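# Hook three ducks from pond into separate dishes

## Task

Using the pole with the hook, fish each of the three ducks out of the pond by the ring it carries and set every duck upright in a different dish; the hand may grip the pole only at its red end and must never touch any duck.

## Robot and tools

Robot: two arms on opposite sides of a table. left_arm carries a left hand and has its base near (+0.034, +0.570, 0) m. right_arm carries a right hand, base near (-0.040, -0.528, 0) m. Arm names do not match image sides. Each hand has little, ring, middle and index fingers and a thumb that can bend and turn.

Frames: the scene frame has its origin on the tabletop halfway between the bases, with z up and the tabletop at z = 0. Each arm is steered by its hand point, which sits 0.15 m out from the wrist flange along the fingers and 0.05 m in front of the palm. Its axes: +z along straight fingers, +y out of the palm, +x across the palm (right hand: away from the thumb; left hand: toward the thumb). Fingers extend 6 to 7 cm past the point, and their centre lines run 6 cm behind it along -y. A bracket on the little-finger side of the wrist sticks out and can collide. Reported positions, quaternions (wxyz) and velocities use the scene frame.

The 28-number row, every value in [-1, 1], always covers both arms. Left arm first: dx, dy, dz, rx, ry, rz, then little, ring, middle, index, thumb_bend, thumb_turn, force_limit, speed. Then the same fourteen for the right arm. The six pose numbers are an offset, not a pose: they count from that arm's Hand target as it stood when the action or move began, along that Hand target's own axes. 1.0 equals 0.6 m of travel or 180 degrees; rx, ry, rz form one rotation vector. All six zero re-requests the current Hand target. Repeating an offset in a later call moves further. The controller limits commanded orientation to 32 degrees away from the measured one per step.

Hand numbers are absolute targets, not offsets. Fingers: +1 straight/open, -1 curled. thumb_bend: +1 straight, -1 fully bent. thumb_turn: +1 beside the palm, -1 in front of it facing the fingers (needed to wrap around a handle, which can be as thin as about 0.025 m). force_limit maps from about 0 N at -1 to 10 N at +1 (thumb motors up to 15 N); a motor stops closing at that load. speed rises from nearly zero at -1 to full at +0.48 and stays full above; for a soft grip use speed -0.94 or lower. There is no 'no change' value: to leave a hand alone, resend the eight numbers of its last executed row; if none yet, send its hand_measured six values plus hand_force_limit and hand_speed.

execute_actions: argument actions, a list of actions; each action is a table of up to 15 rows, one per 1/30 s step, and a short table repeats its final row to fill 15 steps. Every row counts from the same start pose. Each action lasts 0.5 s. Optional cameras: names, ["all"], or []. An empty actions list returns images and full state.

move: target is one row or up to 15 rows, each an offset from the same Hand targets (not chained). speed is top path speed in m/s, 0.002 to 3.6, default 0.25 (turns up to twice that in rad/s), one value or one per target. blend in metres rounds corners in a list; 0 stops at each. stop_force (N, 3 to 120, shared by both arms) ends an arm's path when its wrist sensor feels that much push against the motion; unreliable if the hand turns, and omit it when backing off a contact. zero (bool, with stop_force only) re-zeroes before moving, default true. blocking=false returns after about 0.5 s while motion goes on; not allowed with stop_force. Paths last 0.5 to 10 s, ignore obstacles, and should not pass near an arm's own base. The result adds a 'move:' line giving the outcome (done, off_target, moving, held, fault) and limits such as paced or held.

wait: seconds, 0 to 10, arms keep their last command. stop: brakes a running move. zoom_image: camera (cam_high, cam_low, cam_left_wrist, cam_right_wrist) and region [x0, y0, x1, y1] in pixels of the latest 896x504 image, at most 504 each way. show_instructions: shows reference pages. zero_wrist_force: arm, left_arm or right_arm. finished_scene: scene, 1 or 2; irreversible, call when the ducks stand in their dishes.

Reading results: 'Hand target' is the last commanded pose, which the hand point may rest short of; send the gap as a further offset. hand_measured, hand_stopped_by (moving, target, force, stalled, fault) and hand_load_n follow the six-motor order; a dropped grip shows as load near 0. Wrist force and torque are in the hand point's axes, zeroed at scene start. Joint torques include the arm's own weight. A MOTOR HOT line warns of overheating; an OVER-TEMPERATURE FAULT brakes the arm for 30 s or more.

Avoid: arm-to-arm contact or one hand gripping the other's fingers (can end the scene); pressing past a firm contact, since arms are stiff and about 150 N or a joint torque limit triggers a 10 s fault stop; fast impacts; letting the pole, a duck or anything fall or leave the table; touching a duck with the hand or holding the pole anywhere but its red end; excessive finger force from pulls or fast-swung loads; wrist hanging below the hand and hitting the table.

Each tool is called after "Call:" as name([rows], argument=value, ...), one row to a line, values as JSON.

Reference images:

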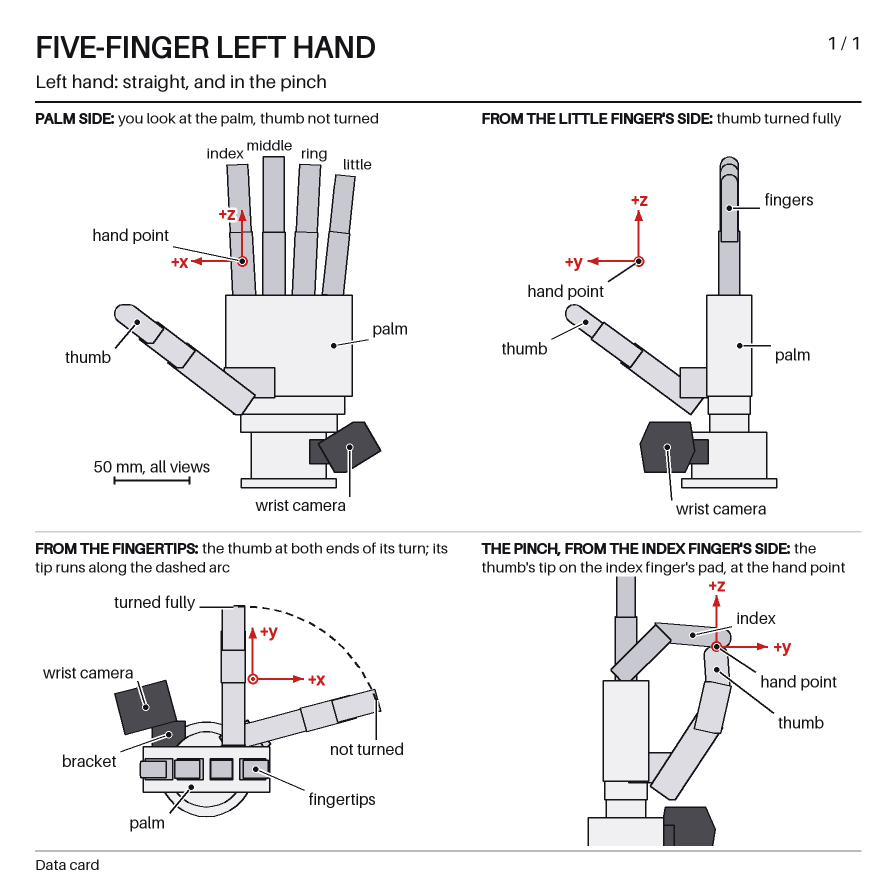

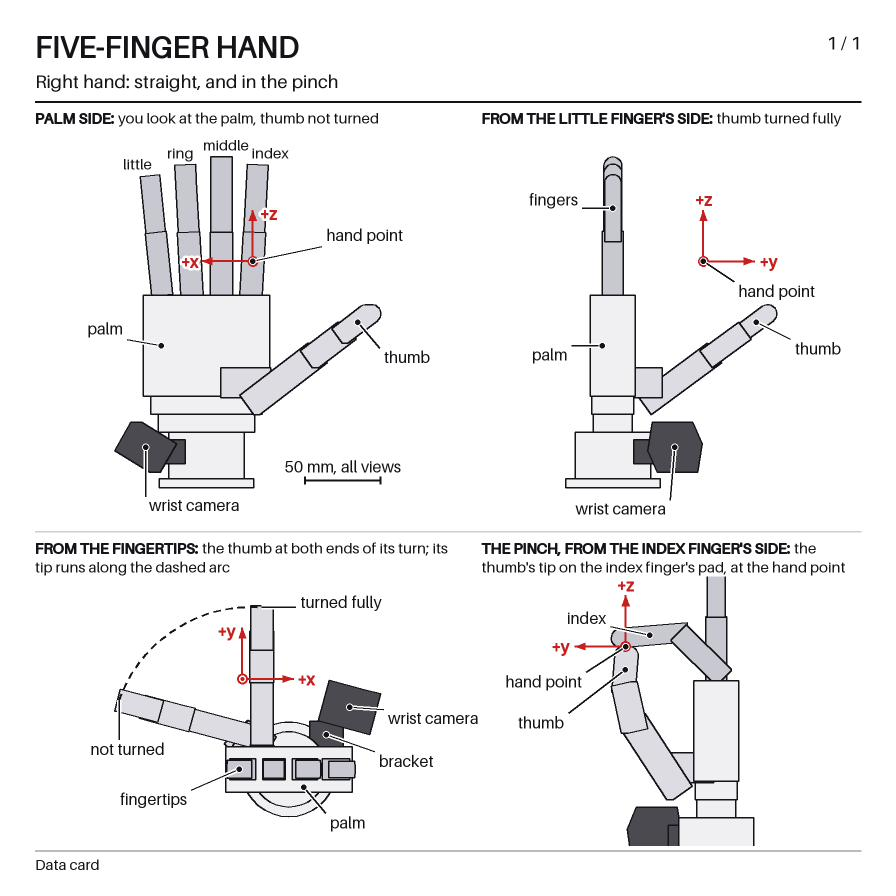

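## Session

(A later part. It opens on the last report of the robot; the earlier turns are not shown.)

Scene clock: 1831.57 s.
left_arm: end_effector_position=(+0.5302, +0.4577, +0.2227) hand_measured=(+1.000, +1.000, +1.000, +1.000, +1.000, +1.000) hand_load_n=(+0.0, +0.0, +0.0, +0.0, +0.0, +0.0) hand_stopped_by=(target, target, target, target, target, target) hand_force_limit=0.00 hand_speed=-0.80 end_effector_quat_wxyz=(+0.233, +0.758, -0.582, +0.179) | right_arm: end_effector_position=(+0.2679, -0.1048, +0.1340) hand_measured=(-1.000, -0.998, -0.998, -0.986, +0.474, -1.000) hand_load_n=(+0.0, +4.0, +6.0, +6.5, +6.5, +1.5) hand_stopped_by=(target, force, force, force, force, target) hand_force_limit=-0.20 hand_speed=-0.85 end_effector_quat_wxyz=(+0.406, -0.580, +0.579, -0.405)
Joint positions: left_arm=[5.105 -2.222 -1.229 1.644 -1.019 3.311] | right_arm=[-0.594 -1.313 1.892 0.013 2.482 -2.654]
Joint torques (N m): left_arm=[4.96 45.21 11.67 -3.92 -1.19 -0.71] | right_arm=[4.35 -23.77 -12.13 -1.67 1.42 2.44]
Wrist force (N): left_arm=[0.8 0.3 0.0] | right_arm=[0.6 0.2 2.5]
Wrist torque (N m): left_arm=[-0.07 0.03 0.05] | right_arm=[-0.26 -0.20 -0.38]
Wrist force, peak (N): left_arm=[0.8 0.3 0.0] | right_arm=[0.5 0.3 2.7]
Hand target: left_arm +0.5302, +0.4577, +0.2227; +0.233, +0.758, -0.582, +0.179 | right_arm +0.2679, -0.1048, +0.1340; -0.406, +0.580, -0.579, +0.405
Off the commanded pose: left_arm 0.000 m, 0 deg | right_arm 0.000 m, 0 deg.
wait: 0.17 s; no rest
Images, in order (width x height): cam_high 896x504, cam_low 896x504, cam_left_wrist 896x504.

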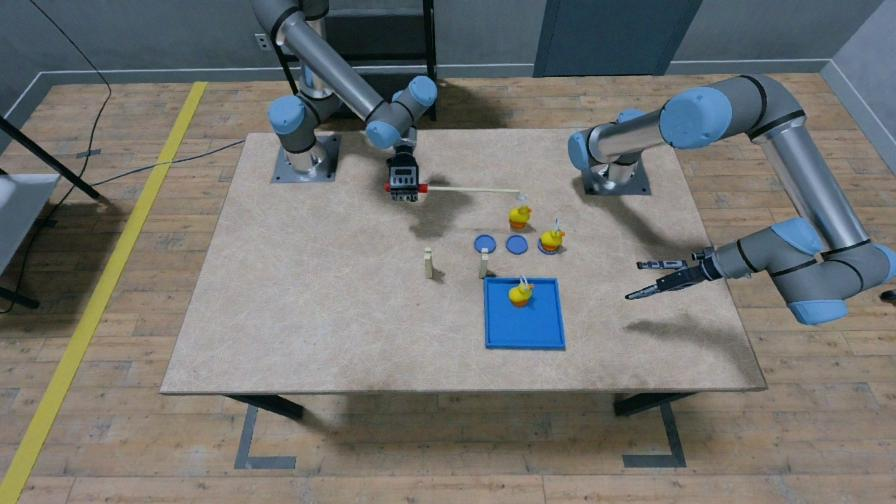

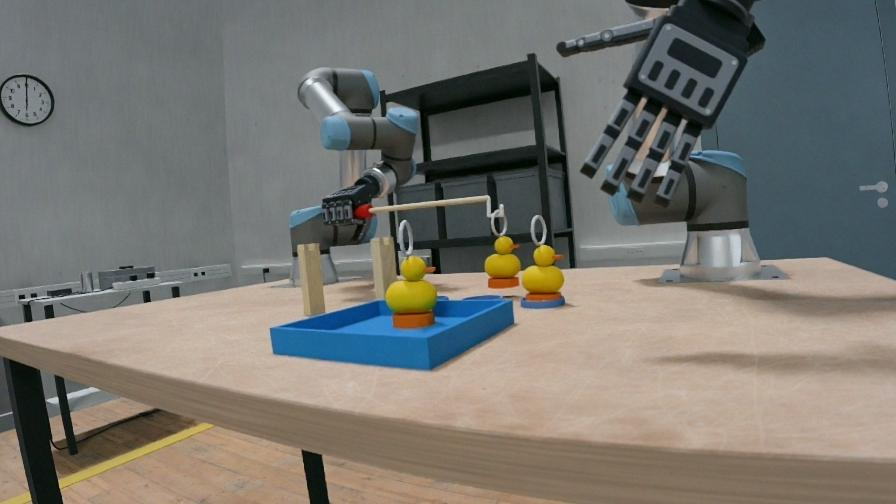

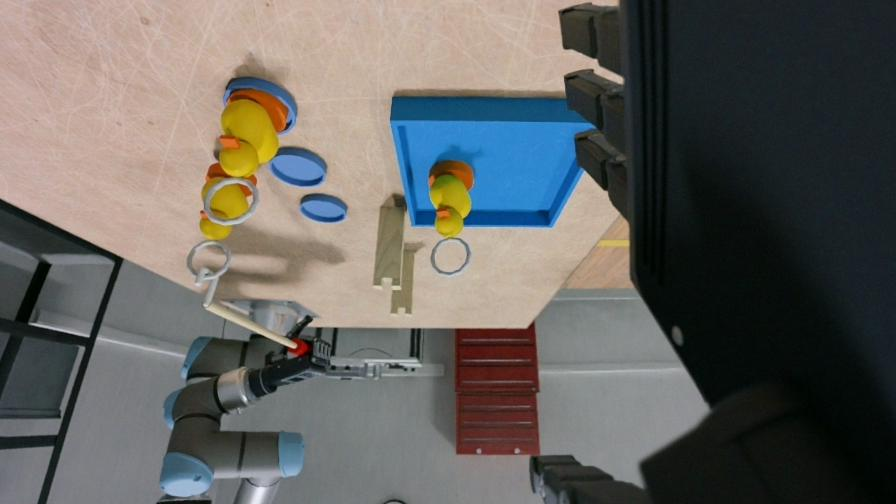

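Call:
move(target=[0,0,0,0,0,0,1,1,1,1,1,1,0,-0.8,0.0128,-0.0442,0.1215,0,0,0,-1,-1,-1,-1,-1,-1,-0.2,-0.85], speed=0.01)

Call:
wait(seconds=0.3, cameras=["cam_high","cam_low","cam_left_wrist"])

Call:
zoom_image(camera="cam_high", region=[493, 210, 543, 260])

Call:
zoom_image(camera="cam_left_wrist", region=[230, 120, 350, 240])

Call:
zoom_image(camera="cam_low", region=[430, 180, 530, 320])

Call:
wait(seconds=0.16, cameras=["cam_high","cam_left_wrist"])

Call:
zoom_image(camera="cam_high", region=[493, 210, 543, 260])

Call:
zoom_image(camera="cam_left_wrist", region=[230, 120, 350, 240])

Call:
wait(seconds=0.16, cameras=["cam_high","cam_left_wrist"])

Call:
zoom_image(camera="cam_high", region=[493, 210, 543, 260])

Call:
zoom_image(camera="cam_left_wrist", region=[230, 120, 350, 240])

Call:
wait(seconds=0.16, cameras=["cam_high","cam_left_wrist"])

Call:
zoom_image(camera="cam_high", region=[493, 210, 543, 260])

Call:
zoom_image(camera="cam_left_wrist", region=[230, 120, 350, 240])

Scene clock: 1893.60 s.
left_arm: end_effector_position=(+0.5302, +0.4577, +0.2227) hand_measured=(+1.000, +1.000, +1.000, +1.000, +1.000, +1.000) hand_load_n=(+0.0, -0.5, +0.0, +0.0, +0.0, +0.0) hand_stopped_by=(target, target, target, target, target, target) hand_force_limit=0.00 hand_speed=-0.80 end_effector_quat_wxyz=(+0.233, +0.758, -0.582, +0.179) | right_arm: end_effector_position=(+0.3456, -0.1124, +0.1340) hand_measured=(-1.000, -0.998, -0.998, -0.986, +0.474, -1.000) hand_load_n=(+0.0, +4.0, +5.5, +6.5, +6.0, +2.0) hand_stopped_by=(target, force, force, force, force, target) hand_force_limit=-0.20 hand_speed=-0.85 end_effector_quat_wxyz=(+0.406, -0.580, +0.579, -0.405)
Joint positions: left_arm=[5.105 -2.222 -1.229 1.644 -1.019 3.311] | right_arm=[-0.764 -1.298 1.857 -0.065 2.336 -2.785]
Joint torques (N m): left_arm=[5.6 45.47 11.71 -4.07 -0.96 -0.86] | right_arm=[2.33 -29.07 -21.09 -1.79 0.72 -1.43]
Wrist force (N): left_arm=[0.7 0.3 0.0] | right_arm=[0.1 0.3 2.5]
Wrist torque (N m): left_arm=[-0.07 0.04 0.05] | right_arm=[-0.21 -0.09 -0.37]
Wrist force, peak (N): left_arm=[1.0 0.5 0.4] | right_arm=[0.4 0.1 2.9]
Hand target: left_arm +0.5302, +0.4577, +0.2227; +0.233, +0.758, -0.582, +0.179 | right_arm +0.3455, -0.1124, +0.1340; -0.406, +0.580, -0.579, +0.405
Off the commanded pose: left_arm 0.000 m, 0 deg | right_arm 0.000 m, 0 deg.
move: done

Scene clock: 1893.90 s.
left_arm: end_effector_position=(+0.5302, +0.4577, +0.2227) hand_measured=(+1.000, +1.000, +1.000, +1.000, +1.000, +1.000) hand_load_n=(+0.0, +0.0, +0.0, +0.0, +0.0, +0.0) hand_stopped_by=(target, target, target, target, target, target) hand_force_limit=0.00 hand_speed=-0.80 end_effector_quat_wxyz=(+0.233, +0.758, -0.582, +0.179) | right_arm: end_effector_position=(+0.3456, -0.1124, +0.1340) hand_measured=(-1.000, -0.998, -0.998, -0.986, +0.474, -1.000) hand_load_n=(+0.0, +4.0, +6.0, +6.0, +6.5, +1.5) hand_stopped_by=(target, force, force, force, force, target) hand_force_limit=-0.20 hand_speed=-0.85 end_effector_quat_wxyz=(+0.406, -0.580, +0.579, -0.405)
Joint positions: left_arm=[5.105 -2.222 -1.229 1.644 -1.019 3.311] | right_arm=[-0.764 -1.298 1.857 -0.065 2.336 -2.785]
Joint torques (N m): left_arm=[5.04 45.44 11.06 -4.18 -1 -0.81] | right_arm=[4.07 -30.8 -14.89 -0.05 1.57 2.04]
Wrist force (N): left_arm=[0.7 0.2 0.2] | right_arm=[0.1 0.2 2.6]
Wrist torque (N m): left_arm=[-0.09 0.05 0.05] | right_arm=[-0.24 -0.10 -0.37]
Wrist force, peak (N): left_arm=[0.9 0.4 0.0] | right_arm=[0.1 0.2 2.6]
Hand target: left_arm +0.5302, +0.4577, +0.2227; +0.233, +0.758, -0.582, +0.179 | right_arm +0.3455, -0.1124, +0.1340; -0.406, +0.580, -0.579, +0.405
Off the commanded pose: left_arm 0.000 m, 0 deg | right_arm 0.000 m, 0 deg.
wait: 0.30 s; at rest by 0.17 s
Images, in order (width x height): cam_high 896x504, cam_low 896x504, cam_left_wrist 896x504.

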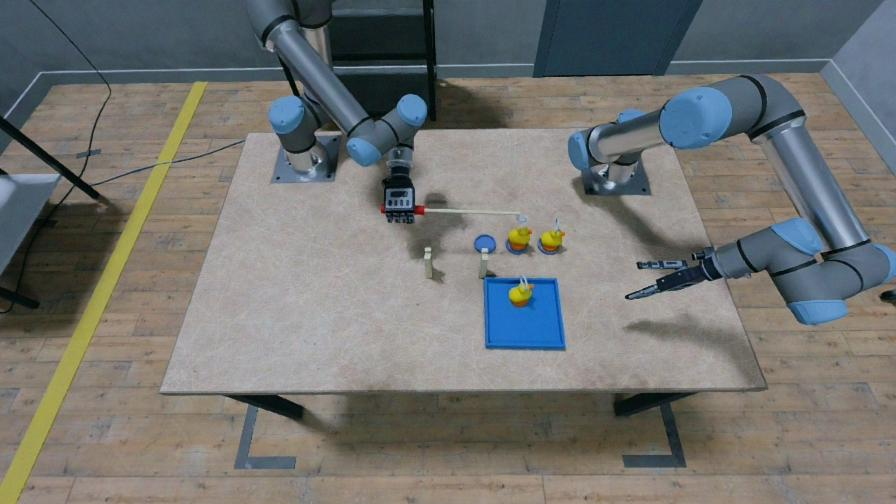

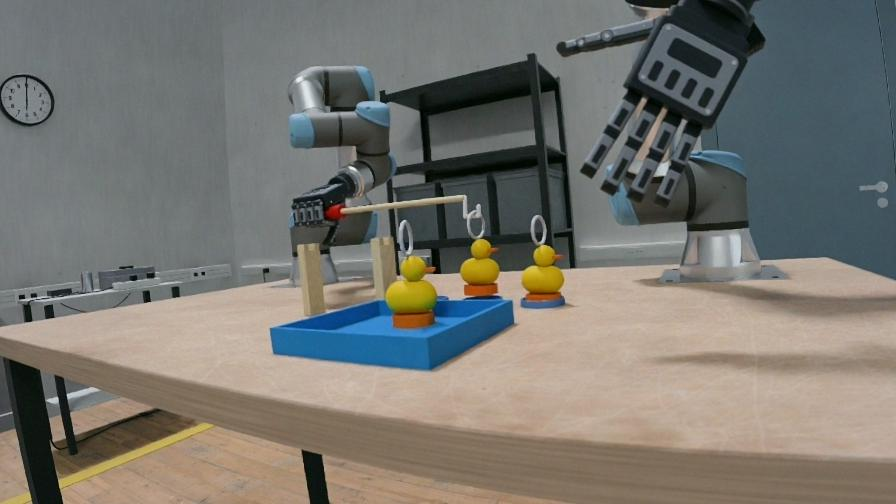

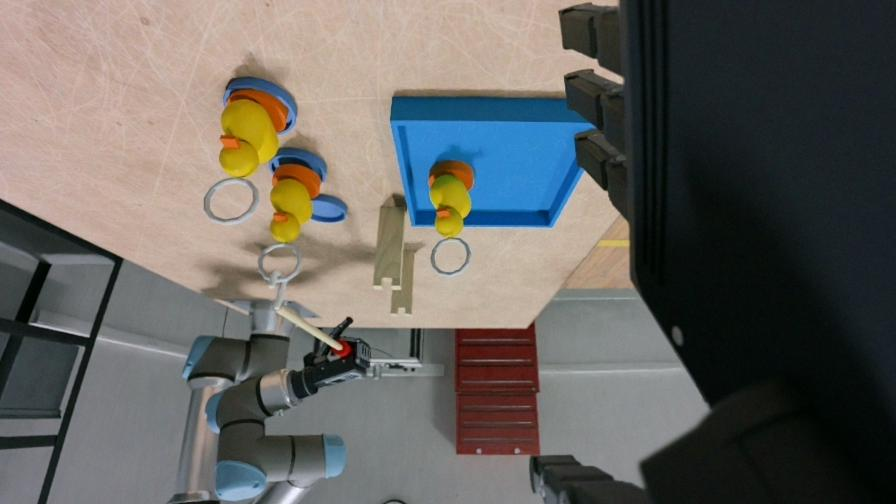

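Scaled by 10.080 from the camera's 896x504 image, which has a finer 1280x720 frame.

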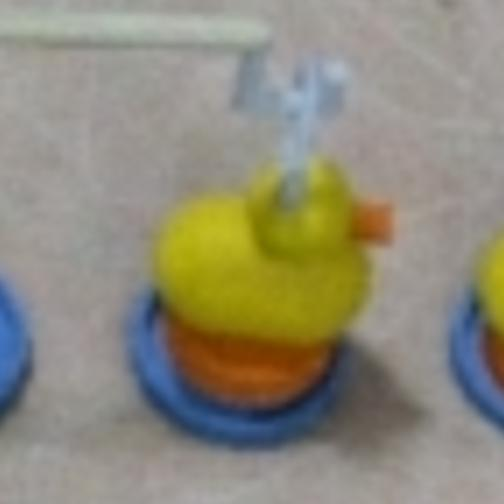

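Scaled by 4.200 from the camera's 896x504 image, which has a finer 1280x720 frame.

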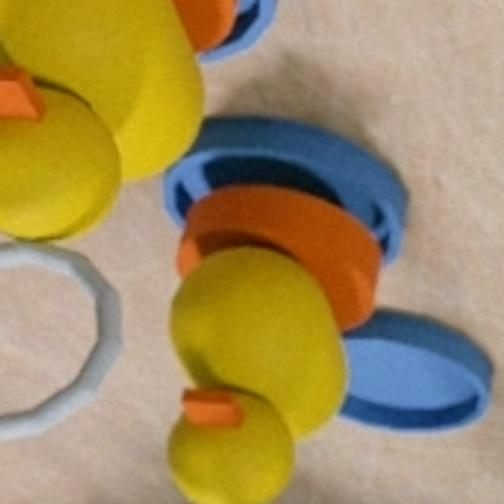

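Scaled by 3.600 from the camera's 896x504 image, which has a finer 1280x720 frame.

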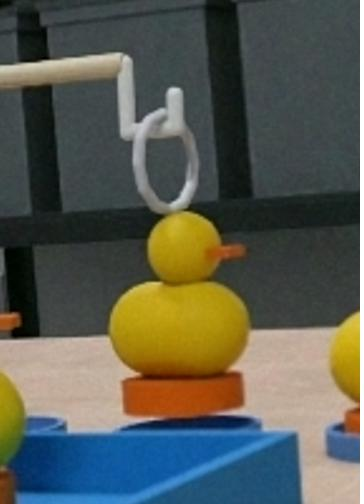

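Scene clock: 1894.07 s.
left_arm: end_effector_position=(+0.5302, +0.4577, +0.2227) hand_measured=(+1.000, +1.000, +1.000, +1.000, +1.000, +1.000) hand_load_n=(+0.0, +0.0, +0.0, +0.0, +0.0, +0.0) hand_stopped_by=(target, target, target, target, target, target) hand_force_limit=0.00 hand_speed=-0.80 end_effector_quat_wxyz=(+0.233, +0.758, -0.582, +0.179) | right_arm: end_effector_position=(+0.3456, -0.1124, +0.1340) hand_measured=(-1.000, -0.998, -0.998, -0.986, +0.474, -1.000) hand_load_n=(+0.0, +4.0, +6.0, +6.5, +6.5, +2.0) hand_stopped_by=(target, force, force, force, force, target) hand_force_limit=-0.20 hand_speed=-0.85 end_effector_quat_wxyz=(+0.406, -0.580, +0.579, -0.405)
Joint positions: left_arm=[5.105 -2.222 -1.229 1.644 -1.019 3.311] | right_arm=[-0.764 -1.298 1.857 -0.065 2.336 -2.785]
Joint torques (N m): left_arm=[5.2 44.57 11.8 -4.14 -0.94 -0.87] | right_arm=[6.69 -34.58 -13.76 0.43 1.5 2.46]
Wrist force (N): left_arm=[0.6 0.2 0.1] | right_arm=[0.3 0.1 2.4]
Wrist torque (N m): left_arm=[-0.09 0.06 0.04] | right_arm=[-0.24 -0.12 -0.36]
Wrist force, peak (N): left_arm=[0.9 0.2 0.1] | right_arm=[0.2 0.4 2.5]
Hand target: left_arm +0.5302, +0.4577, +0.2227; +0.233, +0.758, -0.582, +0.179 | right_arm +0.3455, -0.1124, +0.1340; -0.406, +0.580, -0.579, +0.405
Off the commanded pose: left_arm 0.000 m, 0 deg | right_arm 0.000 m, 0 deg.
wait: 0.17 s; no rest
Images, in order (width x height): cam_high 896x504, cam_left_wrist 896x504.

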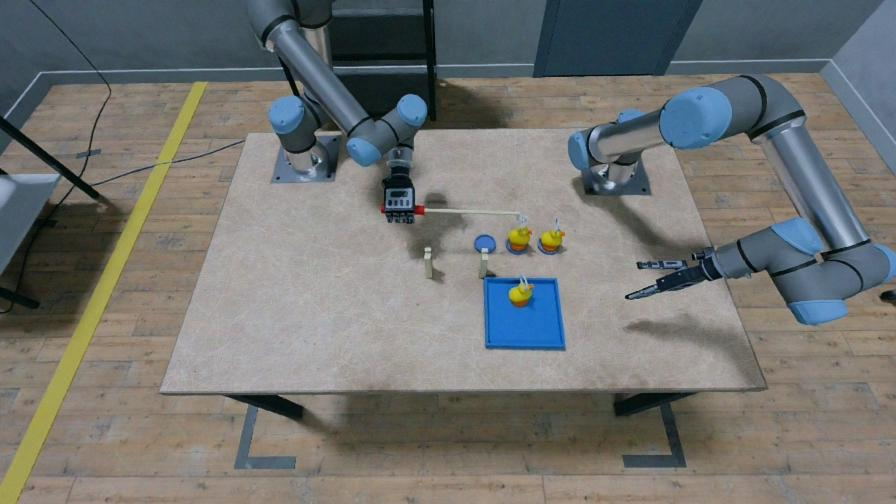

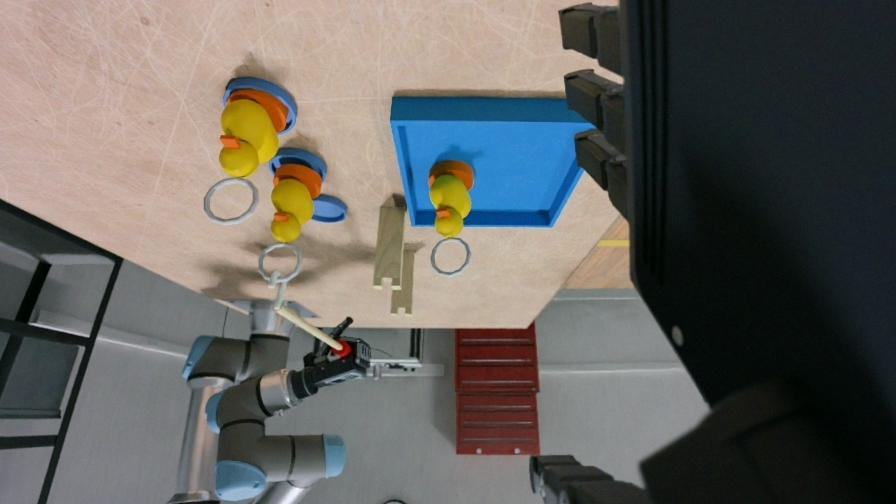

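Scaled by 10.080 from the camera's 896x504 image, which has a finer 1280x720 frame.

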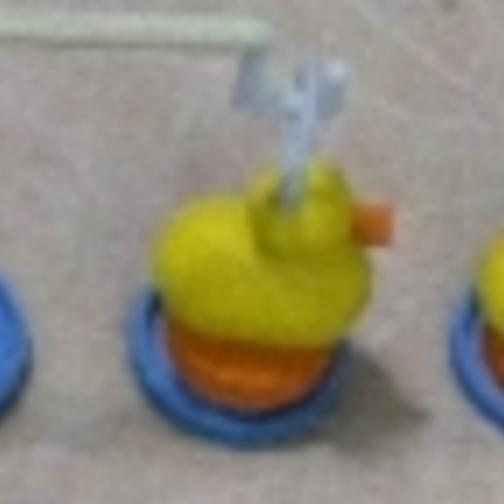

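Scaled by 4.200 from the camera's 896x504 image, which has a finer 1280x720 frame.

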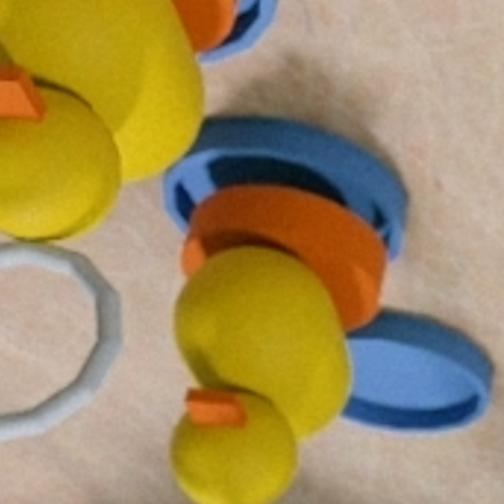

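Scene clock: 1894.23 s.
left_arm: end_effector_position=(+0.5302, +0.4577, +0.2227) hand_measured=(+1.000, +1.000, +1.000, +1.000, +1.000, +1.000) hand_load_n=(+0.0, +0.0, +0.0, +0.0, +0.0, +0.0) hand_stopped_by=(target, target, target, target, target, target) hand_force_limit=0.00 hand_speed=-0.80 end_effector_quat_wxyz=(+0.233, +0.758, -0.582, +0.179) | right_arm: end_effector_position=(+0.3455, -0.1124, +0.1340) hand_measured=(-1.000, -0.998, -0.998, -0.986, +0.474, -1.000) hand_load_n=(+0.0, +4.0, +6.0, +6.5, +6.5, +1.5) hand_stopped_by=(target, force, force, force, force, target) hand_force_limit=-0.20 hand_speed=-0.85 end_effector_quat_wxyz=(+0.406, -0.580, +0.579, -0.405)
Joint positions: left_arm=[5.105 -2.222 -1.229 1.644 -1.019 3.311] | right_arm=[-0.764 -1.298 1.857 -0.065 2.336 -2.785]
Joint torques (N m): left_arm=[5.02 45.87 11.08 -4.18 -0.9 -0.89] | right_arm=[5.89 -36.61 -12.77 1.3 1.58 2.48]
Wrist force (N): left_arm=[0.8 0.3 0.0] | right_arm=[0.1 0.4 2.6]
Wrist torque (N m): left_arm=[-0.06 0.03 0.05] | right_arm=[-0.21 -0.10 -0.37]
Wrist force, peak (N): left_arm=[0.8 0.5 -0.1] | right_arm=[0.2 0.5 2.6]
Hand target: left_arm +0.5302, +0.4577, +0.2227; +0.233, +0.758, -0.582, +0.179 | right_arm +0.3455, -0.1124, +0.1340; -0.406, +0.580, -0.579, +0.405
Off the commanded pose: left_arm 0.000 m, 0 deg | right_arm 0.000 m, 0 deg.
wait: 0.17 s; no rest
Images, in order (width x height): cam_high 896x504, cam_left_wrist 896x504.

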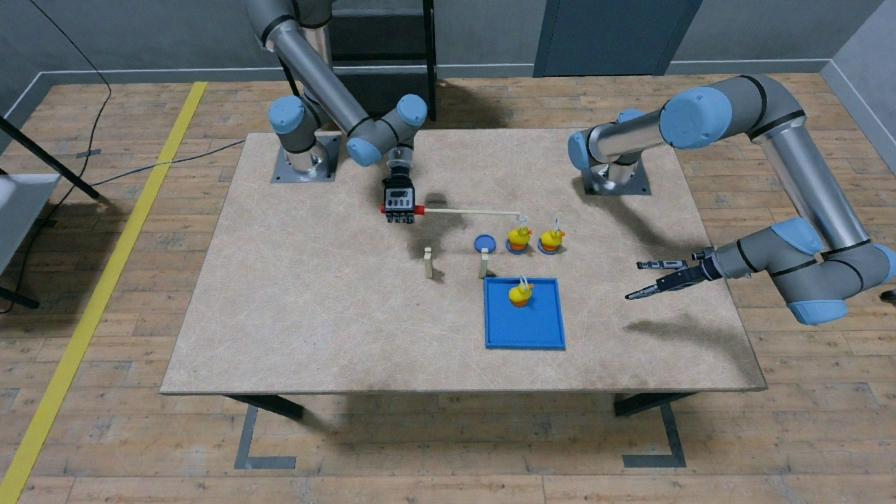

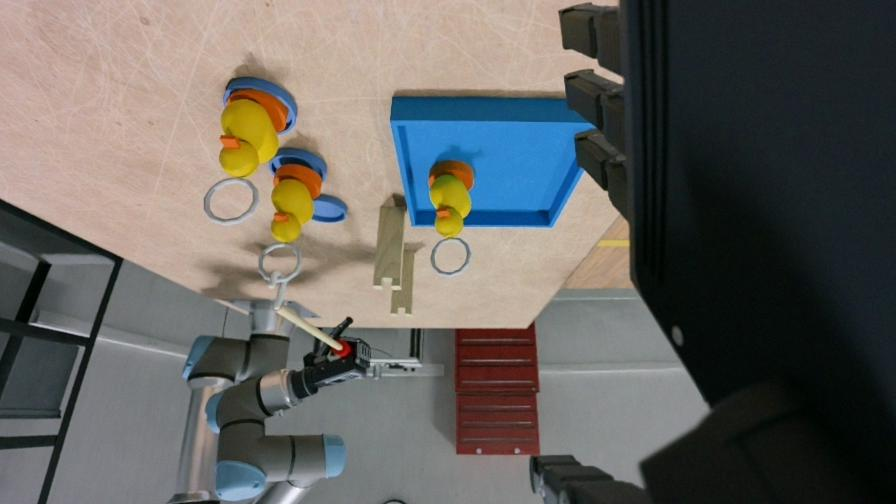

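Scaled by 10.080 from the camera's 896x504 image, which has a finer 1280x720 frame.

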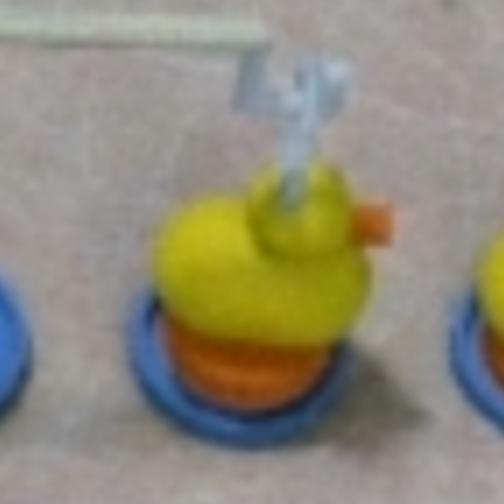

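Scaled by 4.200 from the camera's 896x504 image, which has a finer 1280x720 frame.

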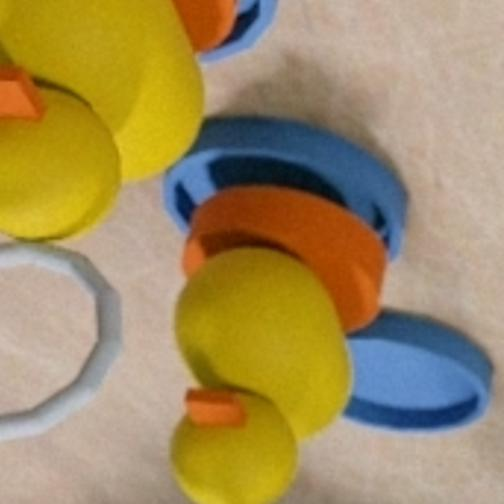

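Scene clock: 1894.40 s.
left_arm: end_effector_position=(+0.5302, +0.4577, +0.2227) hand_measured=(+1.000, +1.000, +1.000, +1.000, +1.000, +1.000) hand_load_n=(+0.0, +0.0, +0.0, +0.5, +0.0, -0.5) hand_stopped_by=(target, target, target, target, target, target) hand_force_limit=0.00 hand_speed=-0.80 end_effector_quat_wxyz=(+0.233, +0.758, -0.582, +0.179) | right_arm: end_effector_position=(+0.3455, -0.1124, +0.1340) hand_measured=(-1.000, -0.998, -0.998, -0.986, +0.474, -1.000) hand_load_n=(+0.0, +4.0, +6.0, +6.0, +6.5, +1.5) hand_stopped_by=(target, force, force, force, force, target) hand_force_limit=-0.20 hand_speed=-0.85 end_effector_quat_wxyz=(+0.406, -0.580, +0.579, -0.405)
Joint positions: left_arm=[5.105 -2.222 -1.229 1.644 -1.019 3.311] | right_arm=[-0.764 -1.298 1.857 -0.065 2.336 -2.785]
Joint torques (N m): left_arm=[5.18 44.8 11.69 -4.08 -1.07 -0.87] | right_arm=[7.12 -37.51 -12.04 2.12 1.56 2.41]
Wrist force (N): left_arm=[0.5 0.4 0.2] | right_arm=[0.1 0.1 2.5]
Wrist torque (N m): left_arm=[-0.06 0.08 0.03] | right_arm=[-0.24 -0.10 -0.37]
Wrist force, peak (N): left_arm=[0.8 0.4 0.0] | right_arm=[0.2 0.2 2.7]
Hand target: left_arm +0.5302, +0.4577, +0.2227; +0.233, +0.758, -0.582, +0.179 | right_arm +0.3455, -0.1124, +0.1340; -0.406, +0.580, -0.579, +0.405
Off the commanded pose: left_arm 0.000 m, 0 deg | right_arm 0.000 m, 0 deg.
wait: 0.17 s; no rest
Images, in order (width x height): cam_high 896x504, cam_left_wrist 896x504.

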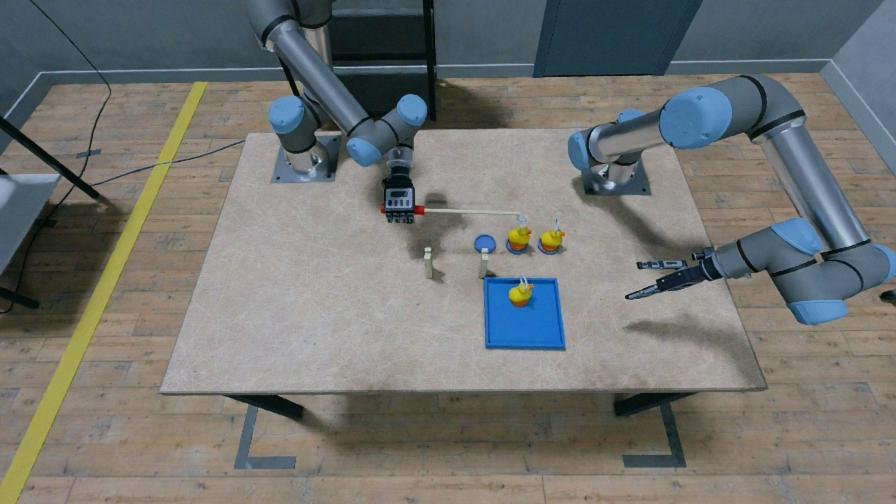

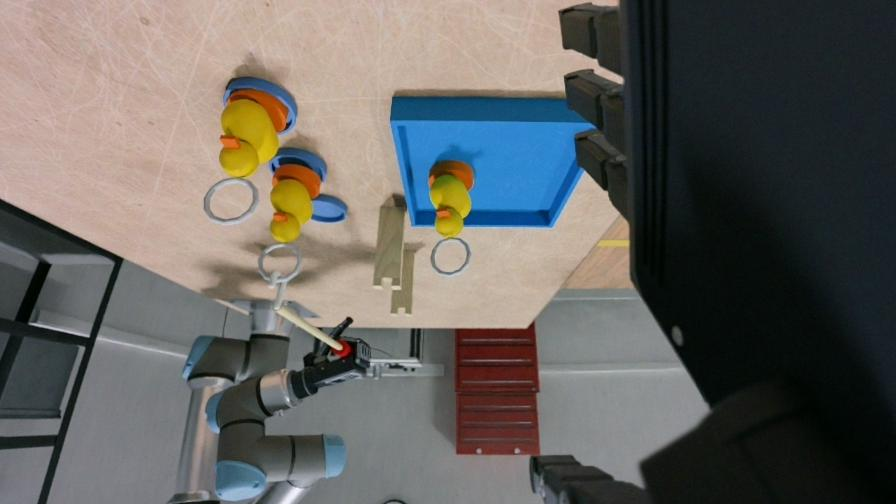

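Scaled by 10.080 from the camera's 896x504 image, which has a finer 1280x720 frame.

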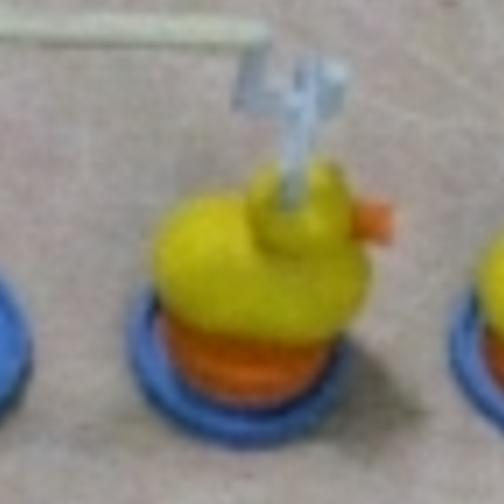

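Scaled by 4.200 from the camera's 896x504 image, which has a finer 1280x720 frame.

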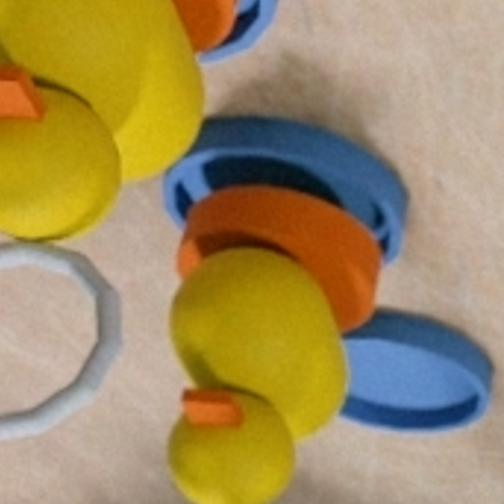

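Call:
move([
  [0,0,0,0,0,0,1,1,1,1,1,1,0,-0.8,0,0.0011,-0.0031,0,0,0,-1,-1,-1,-1,-1,-1,-0.2,-0.85],
  [0,0,0,0,0,0,1,1,1,1,1,1,0,-0.8,0,0.0293,0.0071,0,0,0,-1,-1,-1,-1,-1,-1,-0.2,-0.85],
], speed=[0.003,0.008])

Call:
wait(seconds=0.5, cameras=["cam_high","cam_low","cam_left_wrist"])

Call:
zoom_image(camera="cam_high", region=[493, 210, 543, 260])

Call:
zoom_image(camera="cam_left_wrist", region=[230, 120, 350, 240])

Call:
zoom_image(camera="cam_low", region=[430, 180, 530, 320])

Scene clock: 1940.70 s.
left_arm: end_effector_position=(+0.5302, +0.4577, +0.2227) hand_measured=(+1.000, +1.000, +1.000, +1.000, +1.000, +1.000) hand_load_n=(+0.0, +0.0, -0.5, +0.5, +0.0, +0.0) hand_stopped_by=(target, target, target, target, target, target) hand_force_limit=0.00 hand_speed=-0.80 end_effector_quat_wxyz=(+0.233, +0.758, -0.582, +0.179) | right_arm: end_effector_position=(+0.3435, -0.1124, +0.1159) hand_measured=(-1.000, -0.998, -0.998, -0.986, +0.474, -1.000) hand_load_n=(+0.0, +4.0, +5.5, +6.0, +6.5, +2.0) hand_stopped_by=(target, force, force, force, force, target) hand_force_limit=-0.20 hand_speed=-0.85 end_effector_quat_wxyz=(+0.406, -0.580, +0.579, -0.405)
Joint positions: left_arm=[5.105 -2.222 -1.229 1.644 -1.019 3.311] | right_arm=[-0.76 -1.275 1.881 -0.11 2.339 -2.782]
Joint torques (N m): left_arm=[5.39 44.67 11.76 -4.09 -1.07 -0.82] | right_arm=[0.77 -32.05 -16.46 -0.37 1.75 0.65]
Wrist force (N): left_arm=[0.7 0.3 0.2] | right_arm=[0.1 -0.4 2.1]
Wrist torque (N m): left_arm=[-0.07 0.03 0.05] | right_arm=[-0.21 -0.15 -0.29]
Wrist force, peak (N): left_arm=[0.9 0.5 0.3] | right_arm=[0.1 0.1 2.8]
Hand target: left_arm +0.5302, +0.4577, +0.2227; +0.233, +0.758, -0.582, +0.179 | right_arm +0.3435, -0.1124, +0.1160; -0.406, +0.580, -0.579, +0.405
Off the commanded pose: left_arm 0.000 m, 0 deg | right_arm 0.000 m, 0 deg.
move: done

Scene clock: 1941.20 s.
left_arm: end_effector_position=(+0.5302, +0.4577, +0.2227) hand_measured=(+1.000, +1.000, +1.000, +1.000, +1.000, +1.000) hand_load_n=(+0.0, +0.5, +0.0, +0.0, +0.0, +0.0) hand_stopped_by=(target, target, target, target, target, target) hand_force_limit=0.00 hand_speed=-0.80 end_effector_quat_wxyz=(+0.233, +0.758, -0.582, +0.179) | right_arm: end_effector_position=(+0.3435, -0.1124, +0.1160) hand_measured=(-1.000, -0.998, -0.998, -0.986, +0.474, -1.000) hand_load_n=(+0.0, +4.0, +6.0, +6.0, +6.5, +1.5) hand_stopped_by=(target, force, force, force, force, target) hand_force_limit=-0.20 hand_speed=-0.85 end_effector_quat_wxyz=(+0.406, -0.580, +0.579, -0.405)
Joint positions: left_arm=[5.105 -2.222 -1.229 1.644 -1.019 3.311] | right_arm=[-0.76 -1.275 1.881 -0.11 2.34 -2.782]
Joint torques (N m): left_arm=[5.34 45.23 11.05 -4.1 -1.02 -0.95] | right_arm=[4.83 -40.35 -25.1 2.45 1.51 0.6]
Wrist force (N): left_arm=[0.6 0.2 0.5] | right_arm=[-0.2 -0.3 2.2]
Wrist torque (N m): left_arm=[-0.11 0.06 0.04] | right_arm=[-0.21 -0.13 -0.30]
Wrist force, peak (N): left_arm=[1.0 0.3 0.0] | right_arm=[0.2 -0.3 2.3]
Hand target: left_arm +0.5302, +0.4577, +0.2227; +0.233, +0.758, -0.582, +0.179 | right_arm +0.3435, -0.1124, +0.1160; -0.406, +0.580, -0.579, +0.405
Off the commanded pose: left_arm 0.000 m, 0 deg | right_arm 0.000 m, 0 deg.
wait: 0.50 s; at rest by 0.17 s
Images, in order (width x height): cam_high 896x504, cam_low 896x504, cam_left_wrist 896x504.

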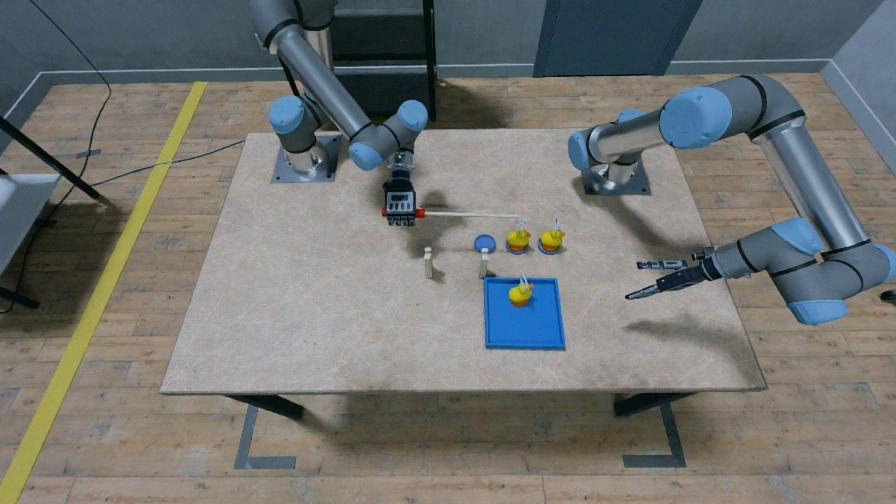

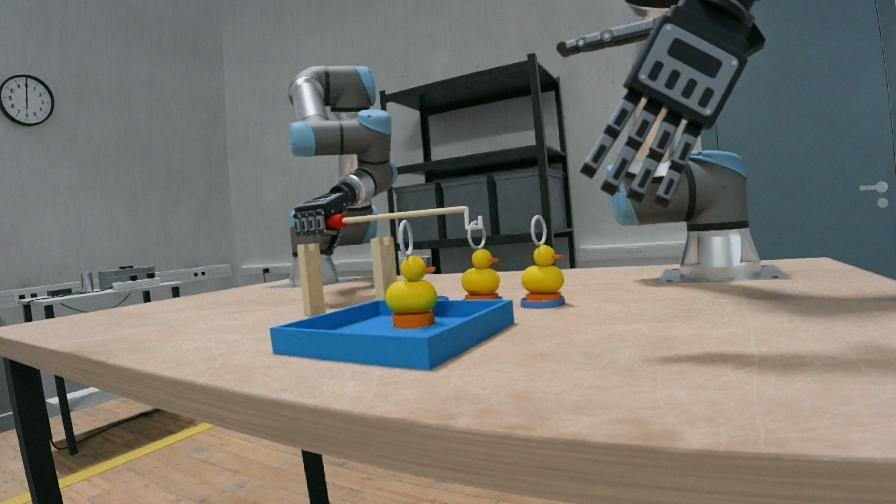

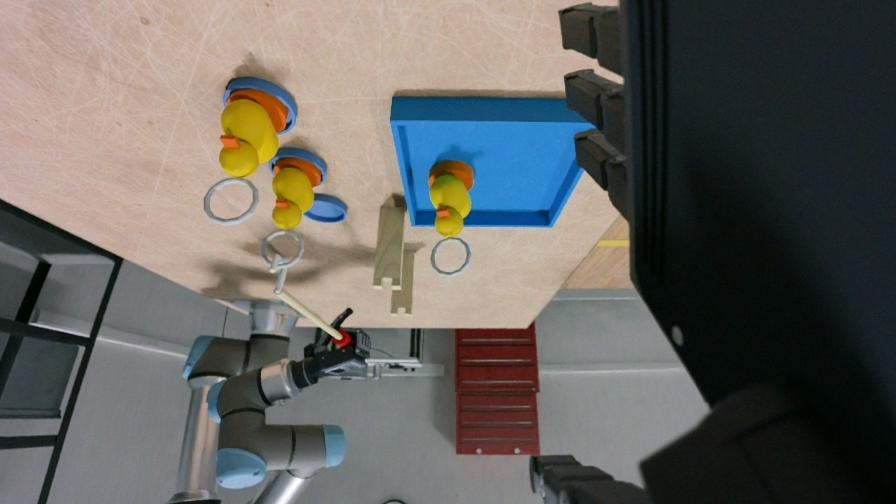

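Scaled by 10.080 from the camera's 896x504 image, which has a finer 1280x720 frame.

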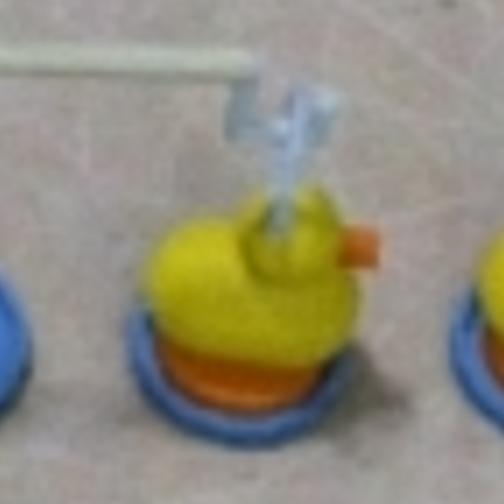

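Scaled by 4.200 from the camera's 896x504 image, which has a finer 1280x720 frame.

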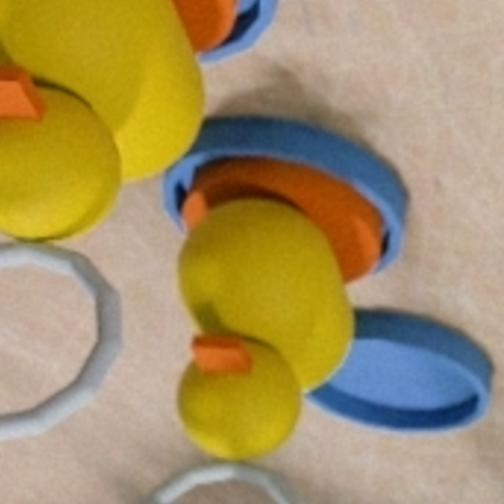

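Scaled by 3.600 from the camera's 896x504 image, which has a finer 1280x720 frame.

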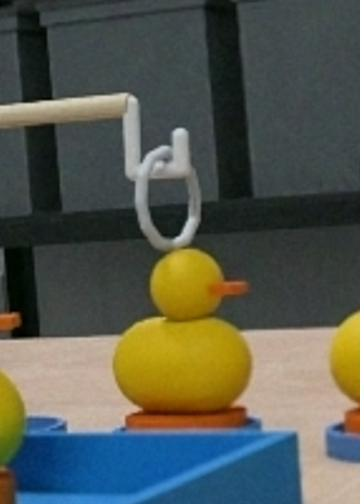

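Call:
zoom_image(camera="cam_left_wrist", region=[260, 140, 340, 210])

Call:
zoom_image(camera="cam_high", region=[500, 228, 532, 256])

Call:
zoom_image(camera="cam_low", region=[455, 240, 515, 310])

Call:
zoom_image(camera="cam_left_wrist", region=[240, 210, 330, 310])

Scaled by 6.300 from the camera's 896x504 image, which has a finer 1280x720 frame.

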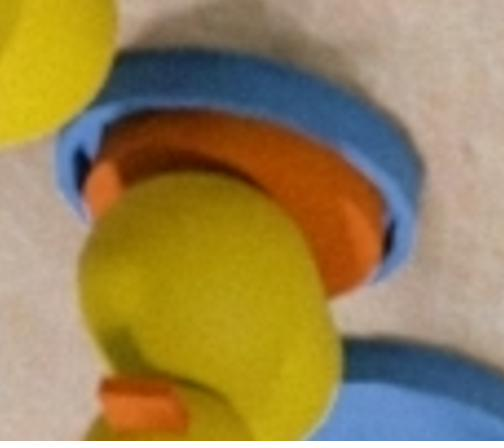

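Scaled by 15.750 from the camera's 896x504 image, which has a finer 1280x720 frame.

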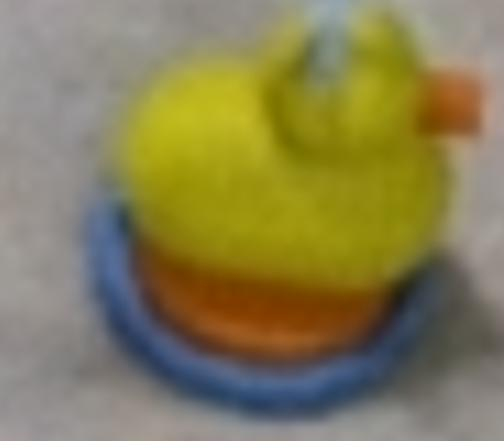

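Scaled by 7.200 from the camera's 896x504 image, which has a finer 1280x720 frame.

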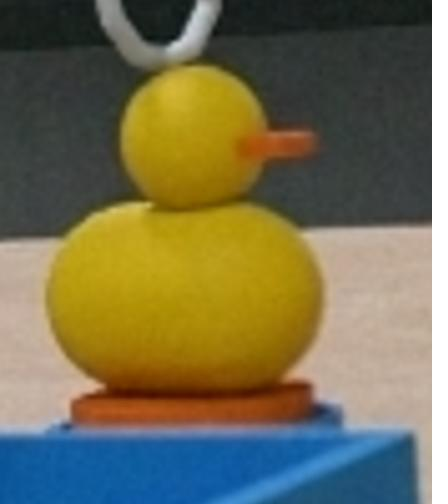

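Scaled by 5.040 from the camera's 896x504 image, which has a finer 1280x720 frame.

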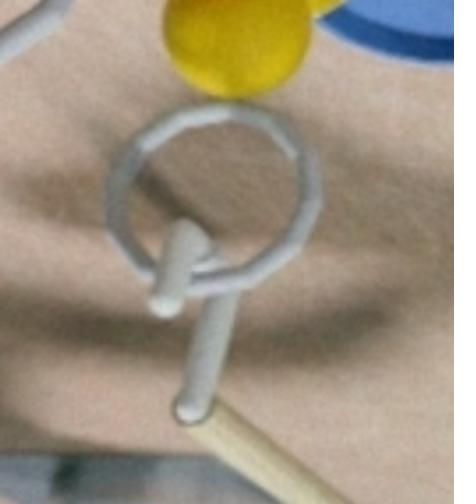

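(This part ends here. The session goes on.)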